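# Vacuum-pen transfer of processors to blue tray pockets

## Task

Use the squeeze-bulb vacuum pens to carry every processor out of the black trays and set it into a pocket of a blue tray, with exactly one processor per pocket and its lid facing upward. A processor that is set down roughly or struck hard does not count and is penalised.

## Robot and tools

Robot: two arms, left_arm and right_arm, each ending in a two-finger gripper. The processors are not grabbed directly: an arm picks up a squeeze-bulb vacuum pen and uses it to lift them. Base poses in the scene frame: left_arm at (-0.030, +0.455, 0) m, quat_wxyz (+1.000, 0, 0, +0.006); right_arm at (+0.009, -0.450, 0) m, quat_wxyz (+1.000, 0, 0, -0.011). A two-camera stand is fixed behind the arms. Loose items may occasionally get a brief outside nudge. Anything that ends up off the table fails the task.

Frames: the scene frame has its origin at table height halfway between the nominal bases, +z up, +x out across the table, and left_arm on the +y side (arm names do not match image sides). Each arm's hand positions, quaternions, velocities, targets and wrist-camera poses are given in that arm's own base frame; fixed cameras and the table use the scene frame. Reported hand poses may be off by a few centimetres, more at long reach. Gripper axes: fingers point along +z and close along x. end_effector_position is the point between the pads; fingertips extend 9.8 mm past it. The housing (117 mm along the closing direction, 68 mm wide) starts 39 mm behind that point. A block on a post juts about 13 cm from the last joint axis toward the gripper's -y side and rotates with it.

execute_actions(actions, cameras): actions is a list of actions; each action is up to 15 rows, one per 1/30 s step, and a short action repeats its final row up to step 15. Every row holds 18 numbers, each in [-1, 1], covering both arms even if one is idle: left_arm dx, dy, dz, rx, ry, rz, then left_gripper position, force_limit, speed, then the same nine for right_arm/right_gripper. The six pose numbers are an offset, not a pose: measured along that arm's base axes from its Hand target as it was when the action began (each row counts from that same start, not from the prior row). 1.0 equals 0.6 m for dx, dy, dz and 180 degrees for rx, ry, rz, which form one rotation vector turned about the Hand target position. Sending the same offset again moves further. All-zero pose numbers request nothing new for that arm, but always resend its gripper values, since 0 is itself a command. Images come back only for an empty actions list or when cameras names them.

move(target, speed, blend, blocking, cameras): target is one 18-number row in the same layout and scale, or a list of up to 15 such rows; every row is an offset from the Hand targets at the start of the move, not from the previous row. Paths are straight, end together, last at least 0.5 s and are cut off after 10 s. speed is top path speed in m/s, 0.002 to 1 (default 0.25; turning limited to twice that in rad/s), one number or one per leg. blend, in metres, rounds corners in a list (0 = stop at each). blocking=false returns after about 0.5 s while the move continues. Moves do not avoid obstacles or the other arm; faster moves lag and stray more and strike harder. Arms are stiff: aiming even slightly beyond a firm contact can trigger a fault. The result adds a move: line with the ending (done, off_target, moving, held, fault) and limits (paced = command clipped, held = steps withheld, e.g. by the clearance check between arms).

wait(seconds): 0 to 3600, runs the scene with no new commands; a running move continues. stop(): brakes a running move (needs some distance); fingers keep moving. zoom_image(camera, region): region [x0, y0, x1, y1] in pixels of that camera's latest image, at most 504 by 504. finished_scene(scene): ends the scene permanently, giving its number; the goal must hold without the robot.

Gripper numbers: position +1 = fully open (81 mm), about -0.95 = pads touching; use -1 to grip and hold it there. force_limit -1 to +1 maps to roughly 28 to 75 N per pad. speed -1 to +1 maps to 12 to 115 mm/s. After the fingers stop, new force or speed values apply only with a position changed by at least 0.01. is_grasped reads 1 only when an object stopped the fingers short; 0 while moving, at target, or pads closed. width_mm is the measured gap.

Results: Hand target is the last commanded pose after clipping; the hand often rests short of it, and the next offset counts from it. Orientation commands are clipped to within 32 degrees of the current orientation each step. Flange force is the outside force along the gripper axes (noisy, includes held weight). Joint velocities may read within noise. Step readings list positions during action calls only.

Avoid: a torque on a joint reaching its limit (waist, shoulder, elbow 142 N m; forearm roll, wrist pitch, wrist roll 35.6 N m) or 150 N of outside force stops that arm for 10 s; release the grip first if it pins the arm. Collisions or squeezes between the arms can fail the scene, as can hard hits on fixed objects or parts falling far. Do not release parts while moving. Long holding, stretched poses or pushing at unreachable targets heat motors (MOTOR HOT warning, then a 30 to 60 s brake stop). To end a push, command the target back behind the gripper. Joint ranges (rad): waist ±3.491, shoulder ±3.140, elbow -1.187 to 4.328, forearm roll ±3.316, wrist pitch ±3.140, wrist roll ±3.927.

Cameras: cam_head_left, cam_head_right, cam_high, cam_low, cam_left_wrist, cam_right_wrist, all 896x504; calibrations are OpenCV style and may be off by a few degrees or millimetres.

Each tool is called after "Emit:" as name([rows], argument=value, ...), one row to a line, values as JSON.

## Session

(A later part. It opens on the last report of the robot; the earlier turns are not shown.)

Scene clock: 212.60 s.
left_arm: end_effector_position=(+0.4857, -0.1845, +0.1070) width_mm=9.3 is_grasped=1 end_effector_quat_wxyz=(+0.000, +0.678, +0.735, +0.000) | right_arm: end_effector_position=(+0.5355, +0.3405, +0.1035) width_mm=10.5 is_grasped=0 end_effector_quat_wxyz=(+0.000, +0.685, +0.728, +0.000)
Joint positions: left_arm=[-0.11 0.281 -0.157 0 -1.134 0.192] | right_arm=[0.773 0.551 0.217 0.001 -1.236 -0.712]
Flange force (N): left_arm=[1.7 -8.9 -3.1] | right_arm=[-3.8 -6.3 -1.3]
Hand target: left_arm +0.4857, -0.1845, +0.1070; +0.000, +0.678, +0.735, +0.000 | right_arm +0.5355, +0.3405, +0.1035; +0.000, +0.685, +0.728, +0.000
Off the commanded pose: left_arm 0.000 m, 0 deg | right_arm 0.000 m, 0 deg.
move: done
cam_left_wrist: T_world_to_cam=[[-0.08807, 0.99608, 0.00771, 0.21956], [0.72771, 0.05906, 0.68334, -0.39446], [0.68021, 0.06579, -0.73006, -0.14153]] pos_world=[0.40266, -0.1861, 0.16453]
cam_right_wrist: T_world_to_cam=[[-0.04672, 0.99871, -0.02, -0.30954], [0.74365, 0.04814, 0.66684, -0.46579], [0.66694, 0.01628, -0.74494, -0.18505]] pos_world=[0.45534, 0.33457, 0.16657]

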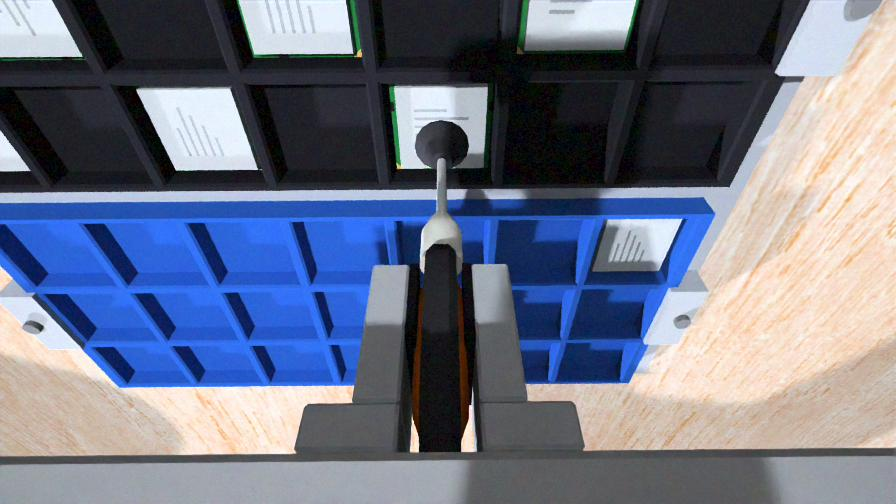

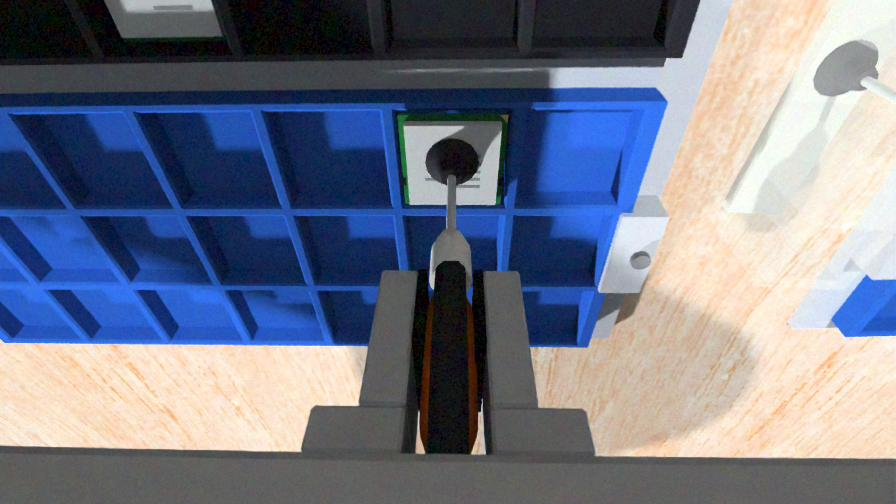

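Emit:
move([
  [0.0005,0,-0.0217,0,0,0,-1,-1,-0.7,0.003,0.0002,-0.0158,0,0,0,-0.7,-1,-0.7],
  [0.0005,0,-0.0258,0,0,0,-1,-1,-0.7,0.003,0.0002,-0.0192,0,0,0,-0.7,-1,-0.7],
  [0.0005,0,-0.0258,0,0,0,-0.7,-1,-0.7,0.003,0.0002,-0.0192,0,0,0,-1,-1,-0.7],
  [0.0005,0,0.025,0,0,0,-0.7,-1,-0.7,0.003,0.0002,0.0192,0,0,0,-1,-1,-0.7],
  [0.0998,0.0082,0.025,0,0,0,-0.7,-1,-0.7,-0.0878,-0.1563,0.0192,0,0,0,-1,-1,-0.7],
  [0.0998,0.0082,-0.0217,0,0,0,-0.7,-1,-0.7,-0.0878,-0.1563,0.0058,0,0,0,-1,-1,-0.7],
  [0.0998,0.0082,-0.0258,0,0,0,-0.7,-1,-0.7,-0.0878,-0.1563,0.0058,0,0,0,-1,-1,-0.7],
  [0.0998,0.0082,-0.0258,0,0,0,-1,-1,-0.7,-0.0878,-0.1563,0.0058,0,0,0,-1,-1,-0.7],
  [0.0998,0.0082,0.0133,0,0,0,-1,-1,-0.7,-0.0878,-0.1563,0.0058,0,0,0,-1,-1,-0.7],
  [0.0123,-0.1503,0.0133,0,0,0,-1,-1,-0.7,-0.0878,-0.1563,0.0058,0,0,0,-1,-1,-0.7],
  [0.0123,-0.1503,-0.0117,0,0,0,-1,-1,-0.7,-0.0878,-0.1563,-0.0058,0,0,0,-1,-1,-0.7],
], speed=[0.06,0.02,0.05,0.08,0.18,0.08,0.02,0.05,0.08,0.2,0.08], blend=[0,0,0,0.006,0.006,0,0,0,0.006,0.006,0], cameras=["cam_left_wrist","cam_right_wrist"])

Emit:
zoom_image(camera="cam_left_wrist", region=[350, 60, 550, 220])

Emit:
zoom_image(camera="cam_right_wrist", region=[350, 60, 550, 220])

Scene clock: 242.63 s.
left_arm: end_effector_position=(+0.4931, -0.2747, +0.1000) width_mm=9.3 is_grasped=1 end_effector_quat_wxyz=(+0.000, +0.678, +0.735, +0.000) | right_arm: end_effector_position=(+0.4828, +0.2467, +0.1000) width_mm=9.4 is_grasped=1 end_effector_quat_wxyz=(+0.000, +0.685, +0.728, +0.000)
Joint positions: left_arm=[-0.276 0.391 -0.026 0 -1.154 0.358] | right_arm=[0.715 0.34 -0.097 0.001 -1.134 -0.654]
Flange force (N): left_arm=[4.0 -10.3 -3.3] | right_arm=[-2.1 -4.2 -1.6]
Hand target: left_arm +0.4931, -0.2747, +0.0999; +0.000, +0.678, +0.735, +0.000 | right_arm +0.4828, +0.2467, +0.1000; +0.000, +0.685, +0.728, +0.000
Off the commanded pose: left_arm 0.000 m, 0 deg | right_arm 0.000 m, 0 deg.
move: done
cam_left_wrist: T_world_to_cam=[[-0.088, 0.99609, 0.00778, 0.31007], [0.72772, 0.05896, 0.68334, -0.38969], [0.68021, 0.06579, -0.73006, -0.14567]] pos_world=[0.40996, -0.2763, 0.15753]
cam_right_wrist: T_world_to_cam=[[-0.04671, 0.99871, -0.01999, -0.21849], [0.74365, 0.04813, 0.66684, -0.41982], [0.66694, 0.01628, -0.74494, -0.15091]] pos_world=[0.40264, 0.24087, 0.16317]

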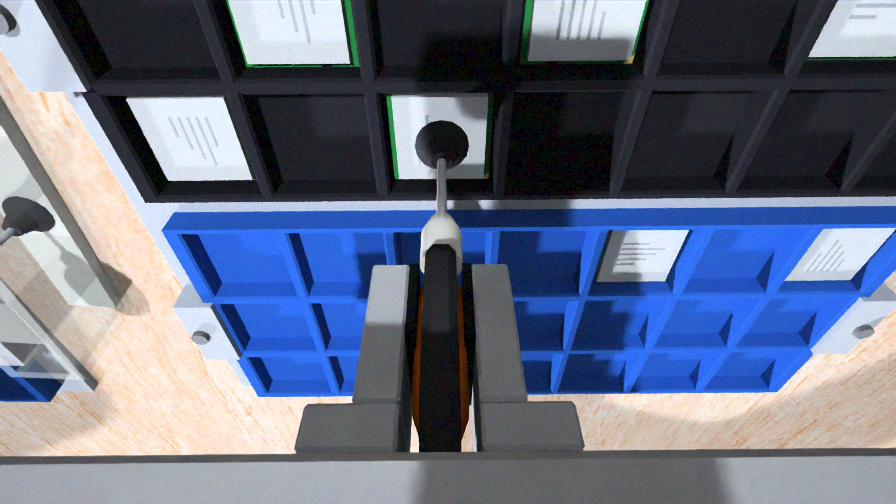

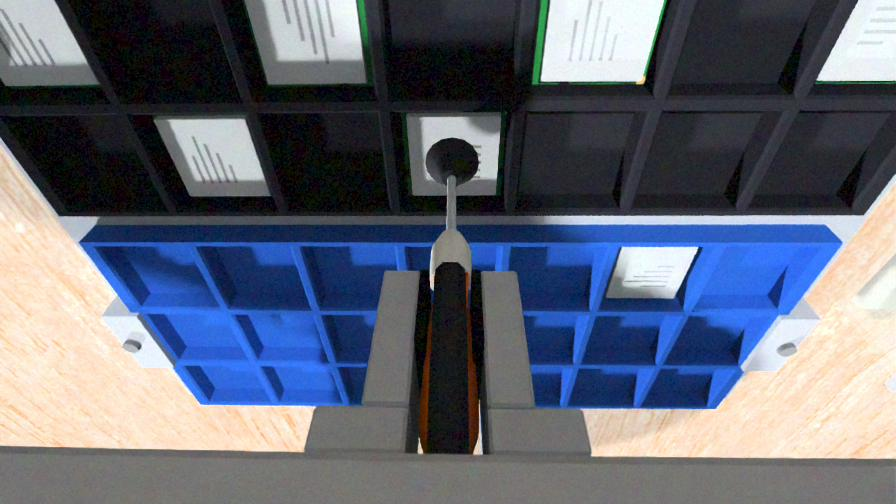

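Scaled by 2.520 from the camera's image (finer frame: 1280x720).

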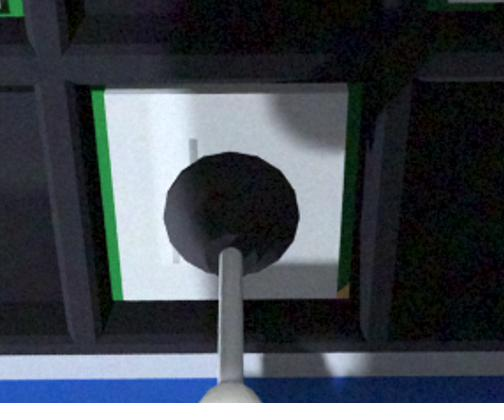

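Scaled by 2.520 from the camera's image (finer frame: 1280x720).

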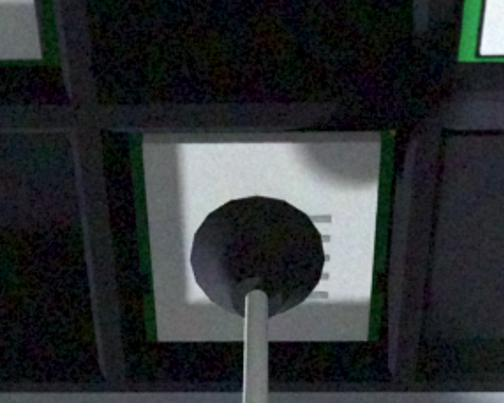

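Emit:
move([
  [0.0013,0,-0.0108,0,0,0,-1,-1,-0.7,0.0012,0.001,-0.01,0,0,0,-1,-1,-0.7],
  [0.0013,0,-0.0142,0,0,0,-1,-1,-0.7,0.0012,0.001,-0.0133,0,0,0,-1,-1,-0.7],
  [0.0013,0,-0.0142,0,0,0,-0.7,-1,-0.7,0.0012,0.001,-0.0133,0,0,0,-0.7,-1,-0.7],
  [0.0013,0,0.0367,0,0,0,-0.7,-1,-0.7,0.0012,0.001,0.0367,0,0,0,-0.7,-1,-0.7],
  [0.0998,0.0082,0.0367,0,0,0,-0.7,-1,-0.7,0.0998,0.007,0.0367,0,0,0,-0.7,-1,-0.7],
  [0.0998,0.0082,-0.0108,0,0,0,-0.7,-1,-0.7,0.0998,0.007,-0.01,0,0,0,-0.7,-1,-0.7],
  [0.0998,0.0082,-0.0142,0,0,0,-0.7,-1,-0.7,0.0998,0.007,-0.0133,0,0,0,-0.7,-1,-0.7],
  [0.0998,0.0082,-0.0142,0,0,0,-1,-1,-0.7,0.0998,0.007,-0.0133,0,0,0,-1,-1,-0.7],
  [0.0998,0.0082,0.025,0,0,0,-1,-1,-0.7,0.0998,0.007,0.025,0,0,0,-1,-1,-0.7],
  [0.0138,-0.1505,0.025,0,0,0,-1,-1,-0.7,0.0105,-0.1495,0.025,0,0,0,-1,-1,-0.7],
  [0.0138,-0.1505,0,0,0,0,-1,-1,-0.7,0.0105,-0.1495,0,0,0,0,-1,-1,-0.7],
], speed=[0.06,0.02,0.05,0.08,0.18,0.08,0.02,0.05,0.08,0.2,0.08], blend=[0,0,0,0.006,0.006,0,0,0,0.006,0.006,0], cameras=["cam_left_wrist","cam_right_wrist"])

Emit:
zoom_image(camera="cam_left_wrist", region=[350, 60, 550, 220])

Emit:
zoom_image(camera="cam_right_wrist", region=[350, 60, 550, 220])

Scene clock: 271.17 s.
left_arm: end_effector_position=(+0.5014, -0.3650, +0.1000) width_mm=9.3 is_grasped=1 end_effector_quat_wxyz=(+0.000, +0.678, +0.735, +0.000) | right_arm: end_effector_position=(+0.4891, +0.1570, +0.1001) width_mm=9.4 is_grasped=1 end_effector_quat_wxyz=(+0.000, +0.685, +0.728, +0.000)
Joint positions: left_arm=[-0.418 0.521 0.162 0 -1.212 0.5] | right_arm=[0.567 0.274 -0.183 0.001 -1.113 -0.506]
Flange force (N): left_arm=[5.1 -8.1 -3.3] | right_arm=[-1.4 -5.2 -1.4]
Hand target: left_arm +0.5014, -0.3650, +0.0999; +0.000, +0.678, +0.735, +0.000 | right_arm +0.4891, +0.1570, +0.1000; +0.000, +0.685, +0.728, +0.000
Off the commanded pose: left_arm 0.000 m, 0 deg | right_arm 0.000 m, 0 deg.
move: done
cam_left_wrist: T_world_to_cam=[[-0.088, 0.99609, 0.00778, 0.40075], [0.72772, 0.05896, 0.68334, -0.39041], [0.68021, 0.06579, -0.73006, -0.14538]] pos_world=[0.41826, -0.3666, 0.15753]
cam_right_wrist: T_world_to_cam=[[-0.04672, 0.99871, -0.02, -0.12861], [0.74365, 0.04814, 0.66684, -0.42019], [0.66694, 0.01628, -0.74494, -0.15365]] pos_world=[0.40894, 0.15117, 0.16317]

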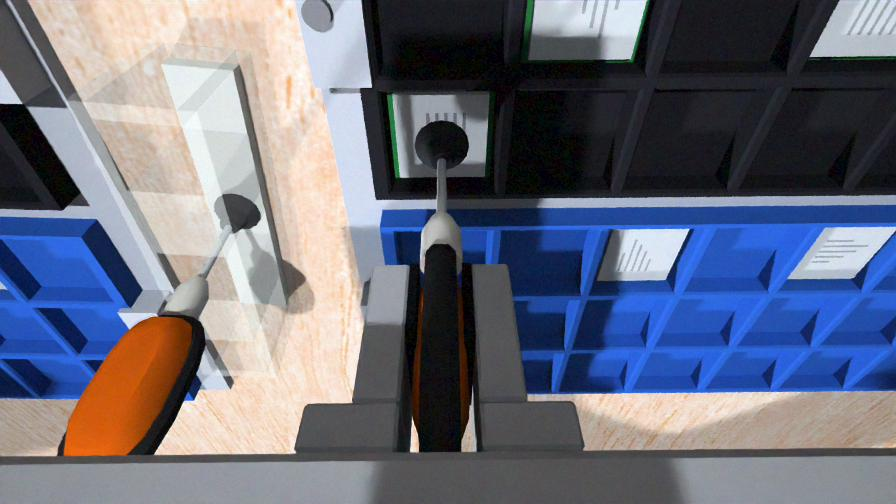

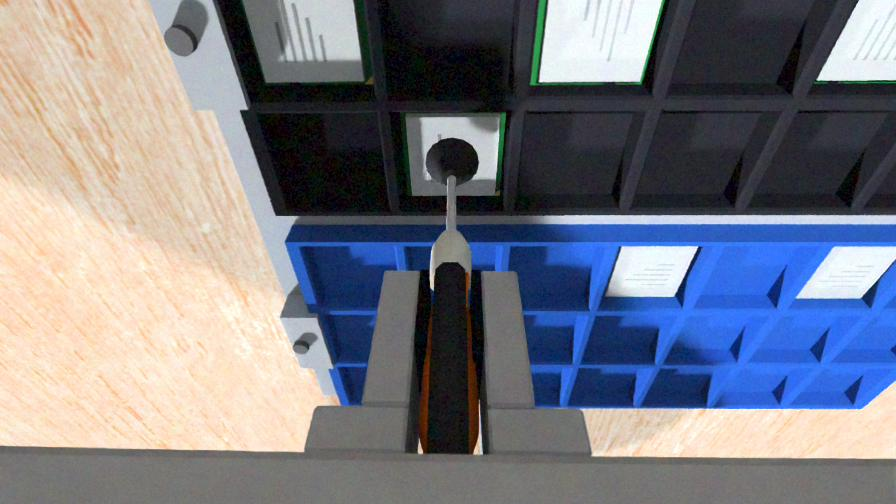

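Scaled by 2.520 from the camera's image (finer frame: 1280x720).

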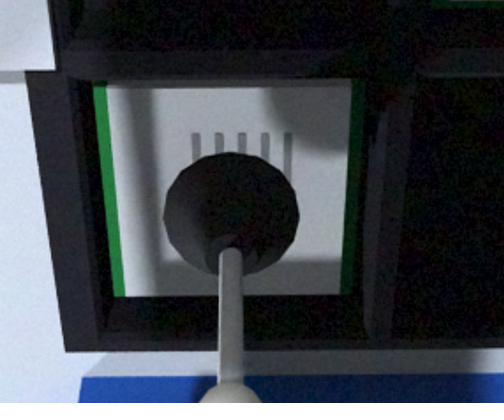

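Scaled by 2.520 from the camera's image (finer frame: 1280x720).

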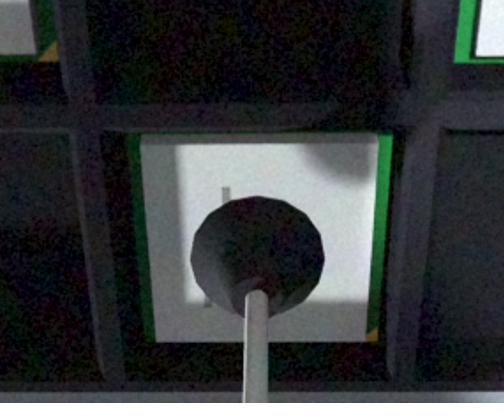

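Emit:
move([
  [0.0007,0,-0.0108,0,0,0,-1,-1,-0.7,0.0008,0.0007,-0.01,0,0,0,-1,-1,-0.7],
  [0.0007,0,-0.0142,0,0,0,-1,-1,-0.7,0.0008,0.0007,-0.0133,0,0,0,-1,-1,-0.7],
  [0.0007,0,-0.0142,0,0,0,-0.7,-1,-0.7,0.0008,0.0007,-0.0133,0,0,0,-0.7,-1,-0.7],
  [0.0007,0,0.0367,0,0,0,-0.7,-1,-0.7,0.0008,0.0007,0.0367,0,0,0,-0.7,-1,-0.7],
  [0.0993,0.0082,0.0367,0,0,0,-0.7,-1,-0.7,0.0995,0.0067,0.0367,0,0,0,-0.7,-1,-0.7],
  [0.0993,0.0082,-0.0108,0,0,0,-0.7,-1,-0.7,0.0995,0.0067,-0.01,0,0,0,-0.7,-1,-0.7],
  [0.0993,0.0082,-0.0142,0,0,0,-0.7,-1,-0.7,0.0995,0.0067,-0.0133,0,0,0,-0.7,-1,-0.7],
  [0.0993,0.0082,-0.0142,0,0,0,-1,-1,-0.7,0.0995,0.0067,-0.0133,0,0,0,-1,-1,-0.7],
  [0.0993,0.0082,0.025,0,0,0,-1,-1,-0.7,0.0995,0.0067,0.025,0,0,0,-1,-1,-0.7],
  [-0.1062,0.3698,0.025,0,0,0,-1,-1,-0.7,-0.0982,0.3713,0.025,0,0,0,-1,-1,-0.7],
  [-0.1062,0.3698,0,0,0,0,-1,-1,-0.7,-0.0982,0.3713,0,0,0,0,-1,-1,-0.7],
], speed=[0.06,0.02,0.05,0.08,0.18,0.08,0.02,0.05,0.08,0.25,0.08], blend=[0,0,0,0.006,0.006,0,0,0,0.006,0.006,0], cameras=["cam_left_wrist","cam_right_wrist"])

Emit:
zoom_image(camera="cam_left_wrist", region=[350, 60, 550, 220])

Emit:
zoom_image(camera="cam_right_wrist", region=[350, 60, 550, 220])

Emit:
move([
  [0,0,-0.0108,0,0,0,-1,-1,-0.7,0,0,-0.01,0,0,0,-1,-1,-0.7],
  [0,0,-0.0142,0,0,0,-1,-1,-0.7,0,0,-0.0133,0,0,0,-1,-1,-0.7],
  [0,0,-0.0142,0,0,0,-0.7,-1,-0.7,0,0,-0.0133,0,0,0,-0.7,-1,-0.7],
  [0,0,0.0367,0,0,0,-0.7,-1,-0.7,0,0,0.0367,0,0,0,-0.7,-1,-0.7],
  [0.1732,0.0143,0.0367,0,0,0,-0.7,-1,-0.7,0.1735,0.0107,0.0367,0,0,0,-0.7,-1,-0.7],
  [0.1732,0.0143,-0.0108,0,0,0,-0.7,-1,-0.7,0.1735,0.0107,-0.01,0,0,0,-0.7,-1,-0.7],
  [0.1732,0.0143,-0.0142,0,0,0,-0.7,-1,-0.7,0.1735,0.0107,-0.0133,0,0,0,-0.7,-1,-0.7],
  [0.1732,0.0143,-0.0142,0,0,0,-1,-1,-0.7,0.1735,0.0107,-0.0133,0,0,0,-1,-1,-0.7],
  [0.1732,0.0143,0.025,0,0,0,-1,-1,-0.7,0.1735,0.0107,0.025,0,0,0,-1,-1,-0.7],
  [0.0123,-0.1503,0.025,0,0,0,-1,-1,-0.7,0.0093,-0.1505,0.025,0,0,0,-1,-1,-0.7],
  [0.0123,-0.1503,0,0,0,0,-1,-1,-0.7,0.0093,-0.1505,0,0,0,0,-1,-1,-0.7],
], speed=[0.06,0.02,0.05,0.08,0.2,0.08,0.02,0.05,0.08,0.25,0.08], blend=[0,0,0,0.006,0.006,0,0,0,0.006,0.006,0], cameras=["cam_left_wrist","cam_right_wrist"])

Emit:
zoom_image(camera="cam_left_wrist", region=[350, 60, 550, 220])

Emit:
zoom_image(camera="cam_right_wrist", region=[350, 60, 550, 220])

Scene clock: 300.83 s.
left_arm: end_effector_position=(+0.4377, -0.1431, +0.1000) width_mm=9.3 is_grasped=1 end_effector_quat_wxyz=(+0.000, +0.678, +0.735, +0.000) | right_arm: end_effector_position=(+0.4302, +0.3798, +0.1001) width_mm=9.4 is_grasped=1 end_effector_quat_wxyz=(+0.000, +0.685, +0.728, +0.000)
Joint positions: left_arm=[-0.03 0.151 -0.335 0 -1.086 0.112] | right_arm=[0.952 0.412 0.003 0.001 -1.162 -0.891]
Flange force (N): left_arm=[-0.3 -6.0 -2.6] | right_arm=[-3.9 -4.2 -1.8]
Hand target: left_arm +0.4377, -0.1431, +0.0999; +0.000, +0.678, +0.735, +0.000 | right_arm +0.4302, +0.3798, +0.1000; +0.000, +0.685, +0.728, +0.000
Off the commanded pose: left_arm 0.000 m, 0 deg | right_arm 0.000 m, 0 deg.
move: done
cam_left_wrist: T_world_to_cam=[[-0.08807, 0.99608, 0.00771, 0.17414], [0.72771, 0.05906, 0.68334, -0.35712], [0.68021, 0.06579, -0.73006, -0.11665]] pos_world=[0.35456, -0.1447, 0.15753]
cam_right_wrist: T_world_to_cam=[[-0.04672, 0.99871, -0.02, -0.35377], [0.74365, 0.04814, 0.66684, -0.38711], [0.66694, 0.01628, -0.74494, -0.11799]] pos_world=[0.35004, 0.37387, 0.16317]

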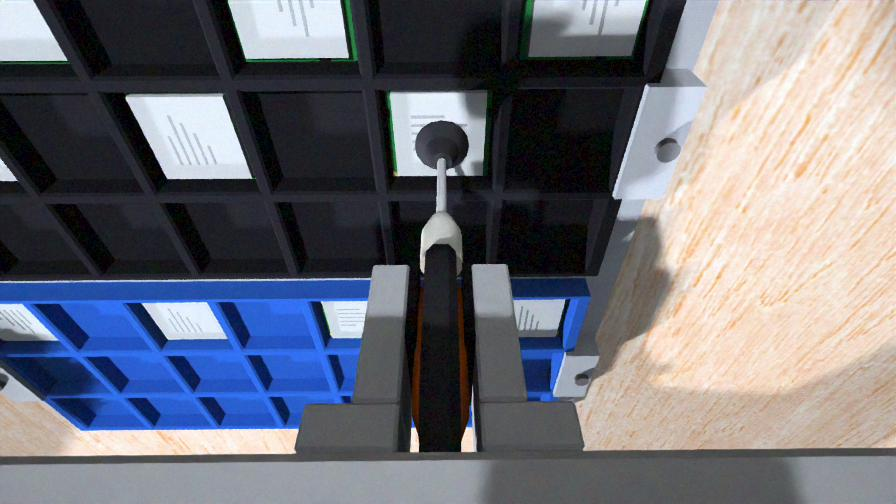

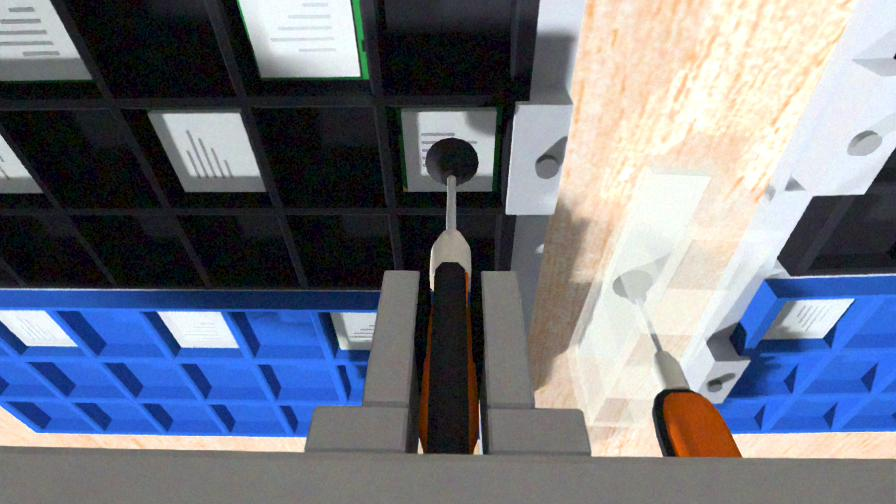

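Scaled by 2.520 from the camera's image (finer frame: 1280x720).

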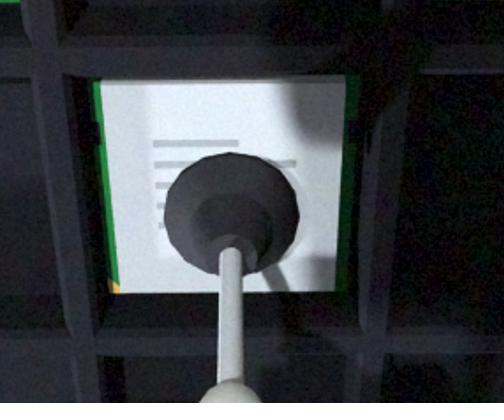

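Scaled by 2.520 from the camera's image (finer frame: 1280x720).

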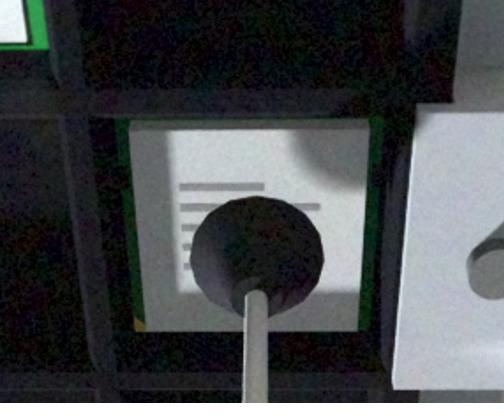

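Scene clock: 305.87 s.
left_arm: end_effector_position=(+0.4451, -0.2333, +0.1000) width_mm=9.3 is_grasped=1 end_effector_quat_wxyz=(+0.000, +0.678, +0.735, +0.000) | right_arm: end_effector_position=(+0.4358, +0.2895, +0.1001) width_mm=9.3 is_grasped=1 end_effector_quat_wxyz=(+0.000, +0.685, +0.728, +0.000)
Joint positions: left_arm=[-0.221 0.249 -0.215 0 -1.107 0.303] | right_arm=[0.838 0.296 -0.155 0.001 -1.119 -0.777]
Flange force (N): left_arm=[1.6 -7.6 -4.1] | right_arm=[-2.5 -3.6 -1.8]
Hand target: left_arm +0.4451, -0.2333, +0.0999; +0.000, +0.678, +0.735, +0.000 | right_arm +0.4358, +0.2895, +0.1000; +0.000, +0.685, +0.728, +0.000
Off the commanded pose: left_arm 0.000 m, 0 deg | right_arm 0.000 m, 0 deg.
move: done
cam_left_wrist: T_world_to_cam=[[-0.088, 0.99609, 0.00778, 0.26461], [0.72772, 0.05896, 0.68334, -0.3572], [0.68021, 0.06579, -0.73006, -0.11575]] pos_world=[0.36196, -0.2349, 0.15753]
cam_right_wrist: T_world_to_cam=[[-0.04672, 0.99871, -0.02, -0.26333], [0.74365, 0.04814, 0.66684, -0.38685], [0.66694, 0.01628, -0.74494, -0.12019]] pos_world=[0.35554, 0.28357, 0.16317]

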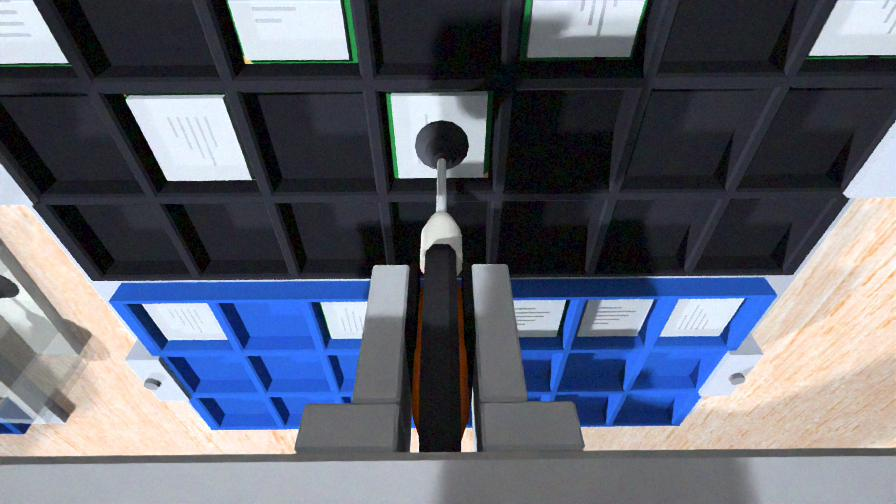

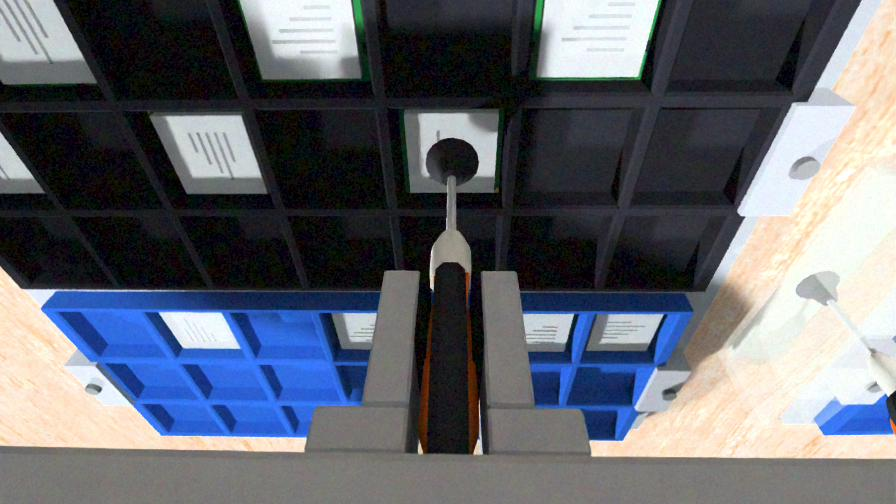

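Scaled by 2.520 from the camera's image (finer frame: 1280x720).

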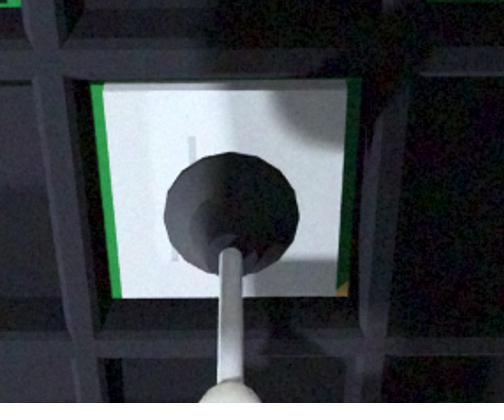

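Scaled by 2.520 from the camera's image (finer frame: 1280x720).

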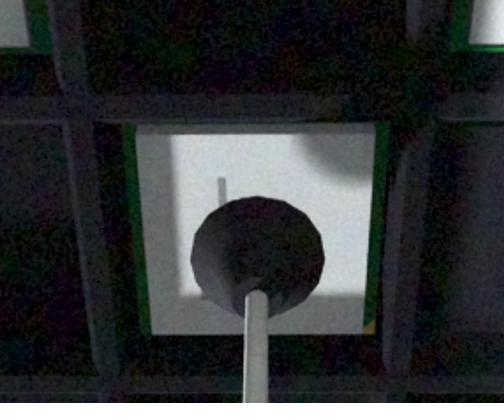

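Emit:
move([
  [0.0005,0,-0.0108,0,0,0,-1,-1,-0.7,0,0,-0.01,0,0,0,-1,-1,-0.7],
  [0.0005,0,-0.0142,0,0,0,-1,-1,-0.7,0,0,-0.0133,0,0,0,-1,-1,-0.7],
  [0.0005,0,-0.0142,0,0,0,-0.7,-1,-0.7,0,0,-0.0133,0,0,0,-0.7,-1,-0.7],
  [0.0005,0,0.0367,0,0,0,-0.7,-1,-0.7,0,0,0.0367,0,0,0,-0.7,-1,-0.7],
  [0.1737,0.0143,0.0367,0,0,0,-0.7,-1,-0.7,0.1735,0.0107,0.0367,0,0,0,-0.7,-1,-0.7],
  [0.1737,0.0143,-0.0108,0,0,0,-0.7,-1,-0.7,0.1735,0.0107,-0.01,0,0,0,-0.7,-1,-0.7],
  [0.1737,0.0143,-0.0142,0,0,0,-0.7,-1,-0.7,0.1735,0.0107,-0.0133,0,0,0,-0.7,-1,-0.7],
  [0.1737,0.0143,-0.0142,0,0,0,-1,-1,-0.7,0.1735,0.0107,-0.0133,0,0,0,-1,-1,-0.7],
  [0.1737,0.0143,0.025,0,0,0,-1,-1,-0.7,0.1735,0.0107,0.025,0,0,0,-1,-1,-0.7],
  [0.0123,-0.1503,0.025,0,0,0,-1,-1,-0.7,0.0093,-0.1505,0.025,0,0,0,-1,-1,-0.7],
  [0.0123,-0.1503,0,0,0,0,-1,-1,-0.7,0.0093,-0.1505,0,0,0,0,-1,-1,-0.7],
], speed=[0.06,0.02,0.05,0.08,0.2,0.08,0.02,0.05,0.08,0.25,0.08], blend=[0,0,0,0.006,0.006,0,0,0,0.006,0.006,0], cameras=["cam_left_wrist","cam_right_wrist"])

Emit:
move([
  [0.0005,0,-0.0108,0,0,0,-1,-1,-0.7,0,0,-0.01,0,0,0,-1,-1,-0.7],
  [0.0005,0,-0.0142,0,0,0,-1,-1,-0.7,0,0,-0.0133,0,0,0,-1,-1,-0.7],
  [0.0005,0,-0.0142,0,0,0,-0.7,-1,-0.7,0,0,-0.0133,0,0,0,-0.7,-1,-0.7],
  [0.0005,0,0.0367,0,0,0,-0.7,-1,-0.7,0,0,0.0367,0,0,0,-0.7,-1,-0.7],
  [0.1737,0.0143,0.0367,0,0,0,-0.7,-1,-0.7,0.1735,0.0107,0.0367,0,0,0,-0.7,-1,-0.7],
  [0.1737,0.0143,-0.0108,0,0,0,-0.7,-1,-0.7,0.1735,0.0107,-0.01,0,0,0,-0.7,-1,-0.7],
  [0.1737,0.0143,-0.0142,0,0,0,-0.7,-1,-0.7,0.1735,0.0107,-0.0133,0,0,0,-0.7,-1,-0.7],
  [0.1737,0.0143,-0.0142,0,0,0,-1,-1,-0.7,0.1735,0.0107,-0.0133,0,0,0,-1,-1,-0.7],
  [0.1737,0.0143,0.025,0,0,0,-1,-1,-0.7,0.1735,0.0107,0.025,0,0,0,-1,-1,-0.7],
  [-0.1055,0.3697,0.025,0,0,0,-1,-1,-0.7,0.0093,-0.1505,0.025,0,0,0,-1,-1,-0.7],
  [-0.1055,0.3697,0,0,0,0,-1,-1,-0.7,0.0093,-0.1505,0,0,0,0,-1,-1,-0.7],
], speed=[0.06,0.02,0.05,0.08,0.2,0.08,0.02,0.05,0.08,0.25,0.08], blend=[0,0,0,0.006,0.006,0,0,0,0.006,0.006,0], cameras=["cam_left_wrist","cam_right_wrist"])

Emit:
zoom_image(camera="cam_left_wrist", region=[350, 60, 550, 220])

Emit:
zoom_image(camera="cam_right_wrist", region=[350, 60, 550, 220])

Scene clock: 332.57 s.
left_arm: end_effector_position=(+0.4525, -0.3235, +0.1000) width_mm=9.3 is_grasped=1 end_effector_quat_wxyz=(+0.000, +0.678, +0.735, +0.000) | right_arm: end_effector_position=(+0.4414, +0.1992, +0.1001) width_mm=9.4 is_grasped=1 end_effector_quat_wxyz=(+0.000, +0.685, +0.728, +0.000)
Joint positions: left_arm=[-0.385 0.372 -0.053 0 -1.146 0.466] | right_arm=[0.696 0.206 -0.269 0.001 -1.095 -0.635]
Flange force (N): left_arm=[4.2 -8.9 -3.4] | right_arm=[-2.0 -5.0 -1.5]
Hand target: left_arm +0.4524, -0.3235, +0.0999; +0.000, +0.678, +0.735, +0.000 | right_arm +0.4413, +0.1992, +0.1000; +0.000, +0.685, +0.728, +0.000
Off the commanded pose: left_arm 0.000 m, 0 deg | right_arm 0.000 m, 0 deg.
move: done
cam_left_wrist: T_world_to_cam=[[-0.088, 0.99609, 0.00778, 0.35511], [0.72772, 0.05896, 0.68334, -0.35727], [0.68021, 0.06579, -0.73006, -0.11485]] pos_world=[0.36936, -0.3251, 0.15753]
cam_right_wrist: T_world_to_cam=[[-0.04672, 0.99871, -0.02, -0.17289], [0.74365, 0.04814, 0.66684, -0.38667], [0.66694, 0.01628, -0.74494, -0.12245]] pos_world=[0.36114, 0.19327, 0.16317]

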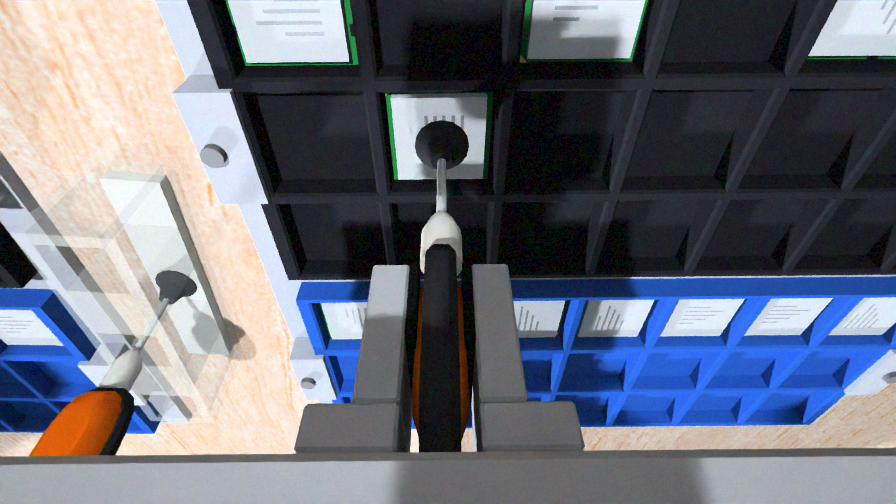

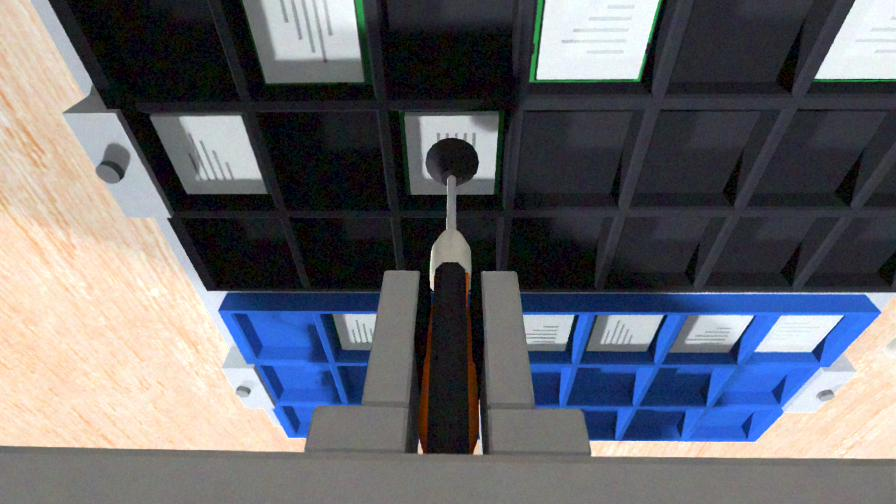

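Scene clock: 338.10 s.
left_arm: end_effector_position=(+0.3892, -0.1017, +0.1000) width_mm=9.3 is_grasped=1 end_effector_quat_wxyz=(+0.000, +0.678, +0.735, +0.000) | right_arm: end_effector_position=(+0.4469, +0.1089, +0.1001) width_mm=9.4 is_grasped=1 end_effector_quat_wxyz=(+0.000, +0.685, +0.728, +0.000)
Joint positions: left_arm=[0.074 0.007 -0.491 0 -1.073 0.008] | right_arm=[0.526 0.149 -0.337 0.001 -1.085 -0.465]
Flange force (N): left_arm=[-1.3 -6.9 -3.1] | right_arm=[-1.3 -3.1 -1.6]
Hand target: left_arm +0.3891, -0.1017, +0.0999; +0.000, +0.678, +0.735, +0.000 | right_arm +0.4469, +0.1089, +0.1000; +0.000, +0.685, +0.728, +0.000
Off the commanded pose: left_arm 0.000 m, 0 deg | right_arm 0.000 m, 0 deg.
move: done
cam_left_wrist: T_world_to_cam=[[-0.08807, 0.99608, 0.00771, 0.12863], [0.72771, 0.05906, 0.68334, -0.32427], [0.68021, 0.06579, -0.73006, -0.08638]] pos_world=[0.30606, -0.1033, 0.15753]
cam_right_wrist: T_world_to_cam=[[-0.04672, 0.99871, -0.02, -0.08244], [0.74365, 0.04814, 0.66684, -0.38649], [0.66694, 0.01628, -0.74494, -0.12472]] pos_world=[0.36674, 0.10297, 0.16317]

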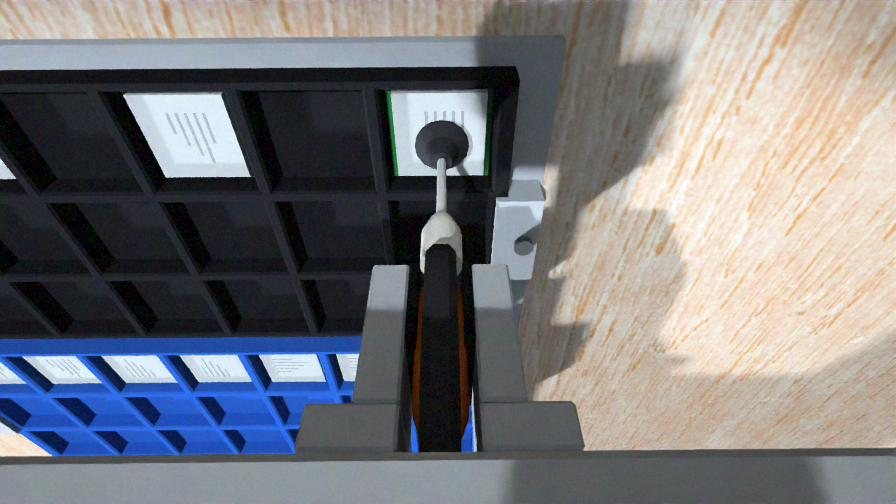

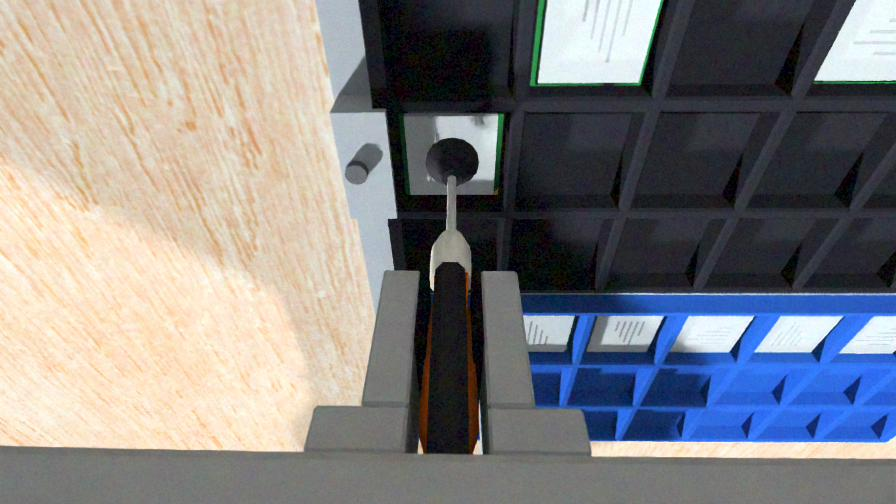

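Scaled by 2.520 from the camera's image (finer frame: 1280x720).

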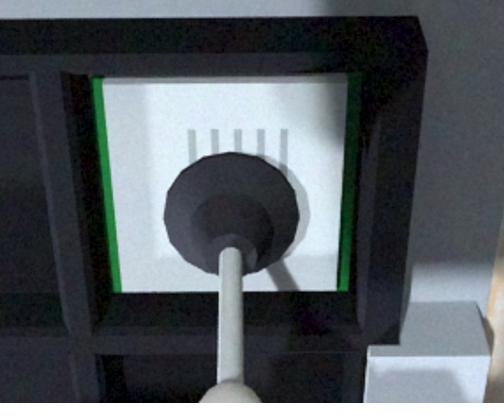

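Scaled by 2.520 from the camera's image (finer frame: 1280x720).

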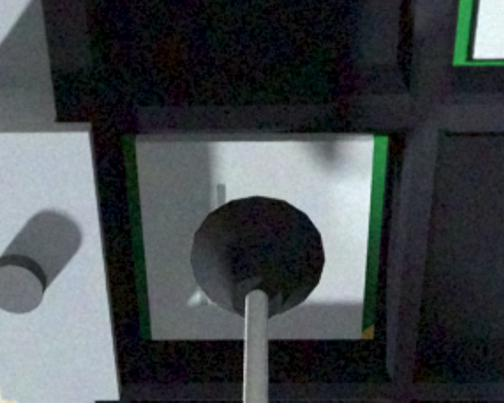

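Emit:
move([
  [0,0,-0.0108,0,0,0,-1,-1,-0.7,0,0,-0.01,0,0,0,-1,-1,-0.7],
  [0,0,-0.0142,0,0,0,-1,-1,-0.7,0,0,-0.0133,0,0,0,-1,-1,-0.7],
  [0,0,-0.0142,0,0,0,-0.7,-1,-0.7,0,0,-0.0133,0,0,0,-0.7,-1,-0.7],
  [0,0,0.0367,0,0,0,-0.7,-1,-0.7,0,0,0.0367,0,0,0,-0.7,-1,-0.7],
  [0.3227,0.0267,0.0367,0,0,0,-0.7,-1,-0.7,0.1735,0.0107,0.0367,0,0,0,-0.7,-1,-0.7],
  [0.3227,0.0267,-0.0108,0,0,0,-0.7,-1,-0.7,0.1735,0.0107,-0.01,0,0,0,-0.7,-1,-0.7],
  [0.3227,0.0267,-0.0142,0,0,0,-0.7,-1,-0.7,0.1735,0.0107,-0.0133,0,0,0,-0.7,-1,-0.7],
  [0.3227,0.0267,-0.0142,0,0,0,-1,-1,-0.7,0.1735,0.0107,-0.0133,0,0,0,-1,-1,-0.7],
  [0.3227,0.0267,0.025,0,0,0,-1,-1,-0.7,0.1735,0.0107,0.025,0,0,0,-1,-1,-0.7],
  [0.0123,-0.1503,0.025,0,0,0,-1,-1,-0.7,-0.0982,0.3717,0.025,0,0,0,-1,-1,-0.7],
  [0.0123,-0.1503,0,0,0,0,-1,-1,-0.7,-0.0982,0.3717,0,0,0,0,-1,-1,-0.7],
], speed=[0.06,0.02,0.05,0.08,0.2,0.08,0.02,0.05,0.08,0.25,0.08], blend=[0,0,0,0.006,0.006,0,0,0,0.006,0.006,0], cameras=["cam_left_wrist","cam_right_wrist"])

Emit:
move([
  [0,0,-0.0108,0,0,0,-1,-1,-0.7,0,0,-0.01,0,0,0,-1,-1,-0.7],
  [0,0,-0.0142,0,0,0,-1,-1,-0.7,0,0,-0.0133,0,0,0,-1,-1,-0.7],
  [0,0,-0.0142,0,0,0,-0.7,-1,-0.7,0,0,-0.0133,0,0,0,-0.7,-1,-0.7],
  [0,0,0.0367,0,0,0,-0.7,-1,-0.7,0,0,0.0367,0,0,0,-0.7,-1,-0.7],
  [0.3227,0.0267,0.0367,0,0,0,-0.7,-1,-0.7,0.3232,0.0199,0.0367,0,0,0,-0.7,-1,-0.7],
  [0.3227,0.0267,-0.0108,0,0,0,-0.7,-1,-0.7,0.3232,0.0199,0,0,0,0,-0.7,-1,-0.7],
], speed=[0.06,0.02,0.05,0.08,0.2,0.08], blend=[0,0,0,0.006,0.006,0], cameras=["cam_left_wrist","cam_right_wrist"])

Emit:
zoom_image(camera="cam_left_wrist", region=[340, 40, 580, 240])

Emit:
zoom_image(camera="cam_right_wrist", region=[340, 40, 580, 240])

Scene clock: 357.07 s.
left_arm: end_effector_position=(+0.3965, -0.1918, +0.1000) width_mm=9.3 is_grasped=1 end_effector_quat_wxyz=(+0.000, +0.678, +0.735, +0.000) | right_arm: end_effector_position=(+0.3880, +0.3319, +0.1001) width_mm=9.4 is_grasped=1 end_effector_quat_wxyz=(+0.000, +0.685, +0.728, +0.000)
Joint positions: left_arm=[-0.151 0.103 -0.389 0 -1.079 0.233] | right_arm=[0.965 0.267 -0.192 0.001 -1.111 -0.905]
Flange force (N): left_arm=[0.4 -6.5 -3.1] | right_arm=[-3.1 -3.7 -1.6]
Hand target: left_arm +0.3965, -0.1918, +0.0999; +0.000, +0.678, +0.735, +0.000 | right_arm +0.3880, +0.3319, +0.1000; +0.000, +0.685, +0.728, +0.000
Off the commanded pose: left_arm 0.000 m, 0 deg | right_arm 0.000 m, 0 deg.
move: done
cam_left_wrist: T_world_to_cam=[[-0.088, 0.99609, 0.00778, 0.21899], [0.72772, 0.05896, 0.68334, -0.32428], [0.68021, 0.06579, -0.73006, -0.08542]] pos_world=[0.31336, -0.1934, 0.15753]
cam_right_wrist: T_world_to_cam=[[-0.04672, 0.99871, -0.02, -0.30801], [0.74365, 0.04814, 0.66684, -0.35342], [0.66694, 0.01628, -0.74494, -0.08907]] pos_world=[0.30784, 0.32607, 0.16317]

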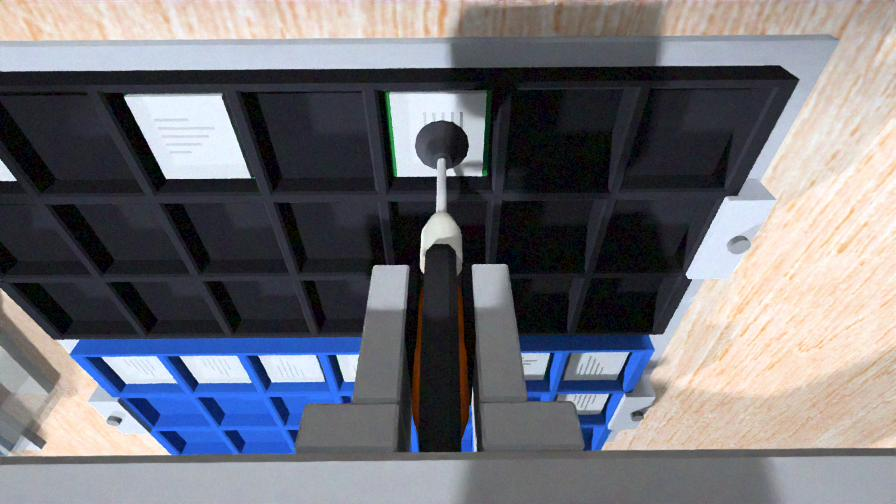

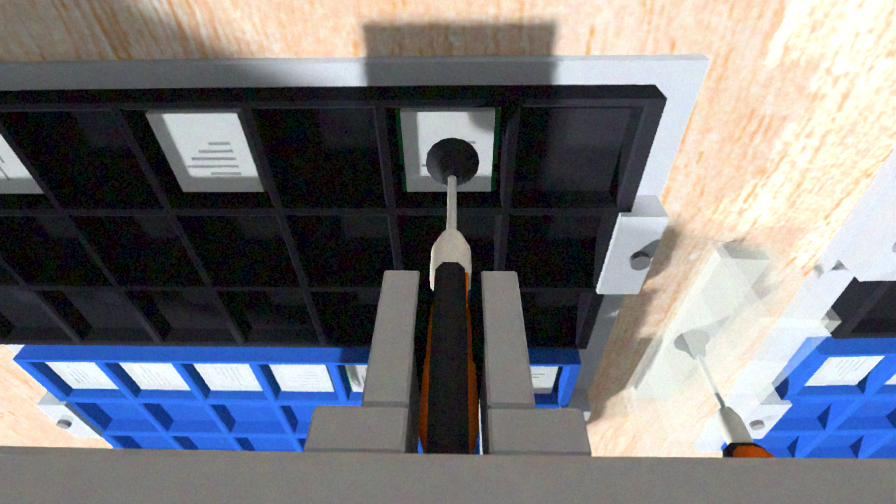

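Scene clock: 360.33 s.
left_arm: end_effector_position=(+0.5901, -0.1758, +0.0935) width_mm=10.5 is_grasped=0 end_effector_quat_wxyz=(+0.000, +0.678, +0.735, +0.000) | right_arm: end_effector_position=(+0.5819, +0.3438, +0.1000) width_mm=10.5 is_grasped=0 end_effector_quat_wxyz=(+0.000, +0.685, +0.728, +0.000)
Joint positions: left_arm=[-0.077 0.516 0.139 0 -1.194 0.159] | right_arm=[0.727 0.657 0.373 0 -1.287 -0.667]
Flange force (N): left_arm=[1.3 -9.6 -3.8] | right_arm=[-4.2 -7.4 -1.6]
Hand target: left_arm +0.5901, -0.1758, +0.0935; +0.000, +0.678, +0.735, +0.000 | right_arm +0.5819, +0.3438, +0.1000; +0.000, +0.685, +0.728, +0.000
Off the commanded pose: left_arm 0.000 m, 0 deg | right_arm 0.000 m, 0 deg.
move: done
cam_left_wrist: T_world_to_cam=[[-0.08807, 0.99608, 0.00785, 0.22017], [0.72771, 0.05896, 0.68334, -0.46174], [0.6802, 0.06589, -0.73005, -0.22296]] pos_world=[0.50706, -0.1774, 0.15103]
cam_right_wrist: T_world_to_cam=[[-0.04671, 0.99871, -0.01999, -0.31084], [0.74365, 0.04813, 0.66684, -0.49819], [0.66694, 0.01628, -0.74494, -0.21858]] pos_world=[0.50174, 0.33797, 0.16317]

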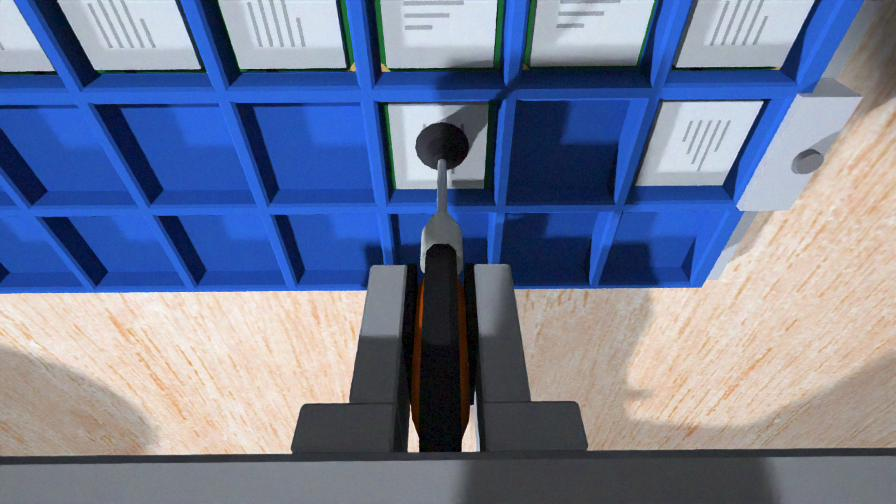

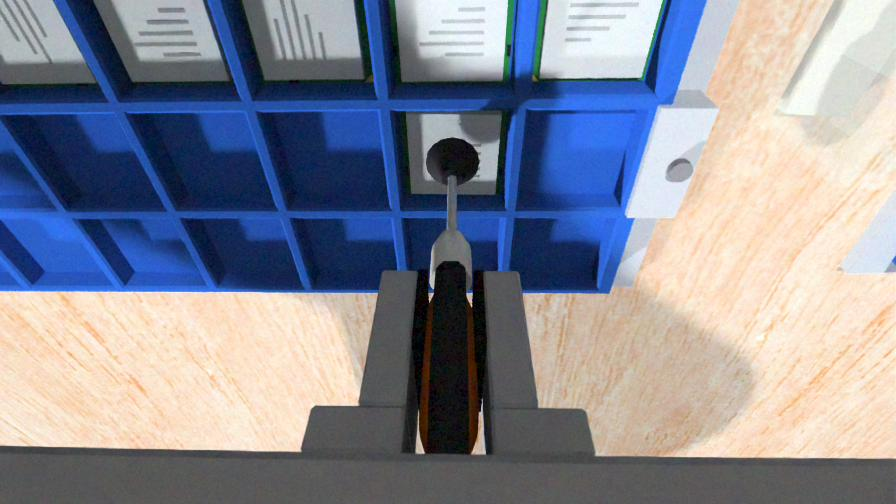

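Scaled by 2.100 from the camera's image (finer frame: 1280x720).

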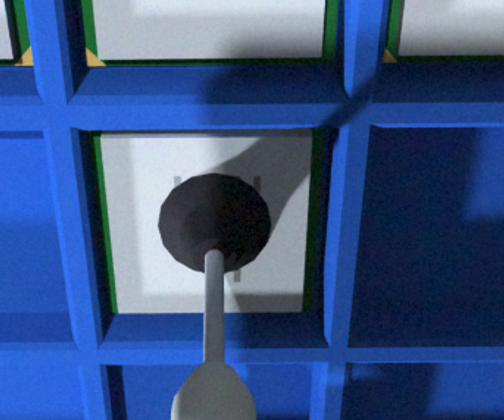

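Scaled by 2.100 from the camera's image (finer frame: 1280x720).

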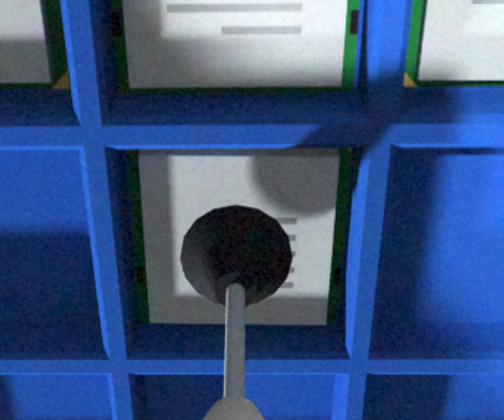

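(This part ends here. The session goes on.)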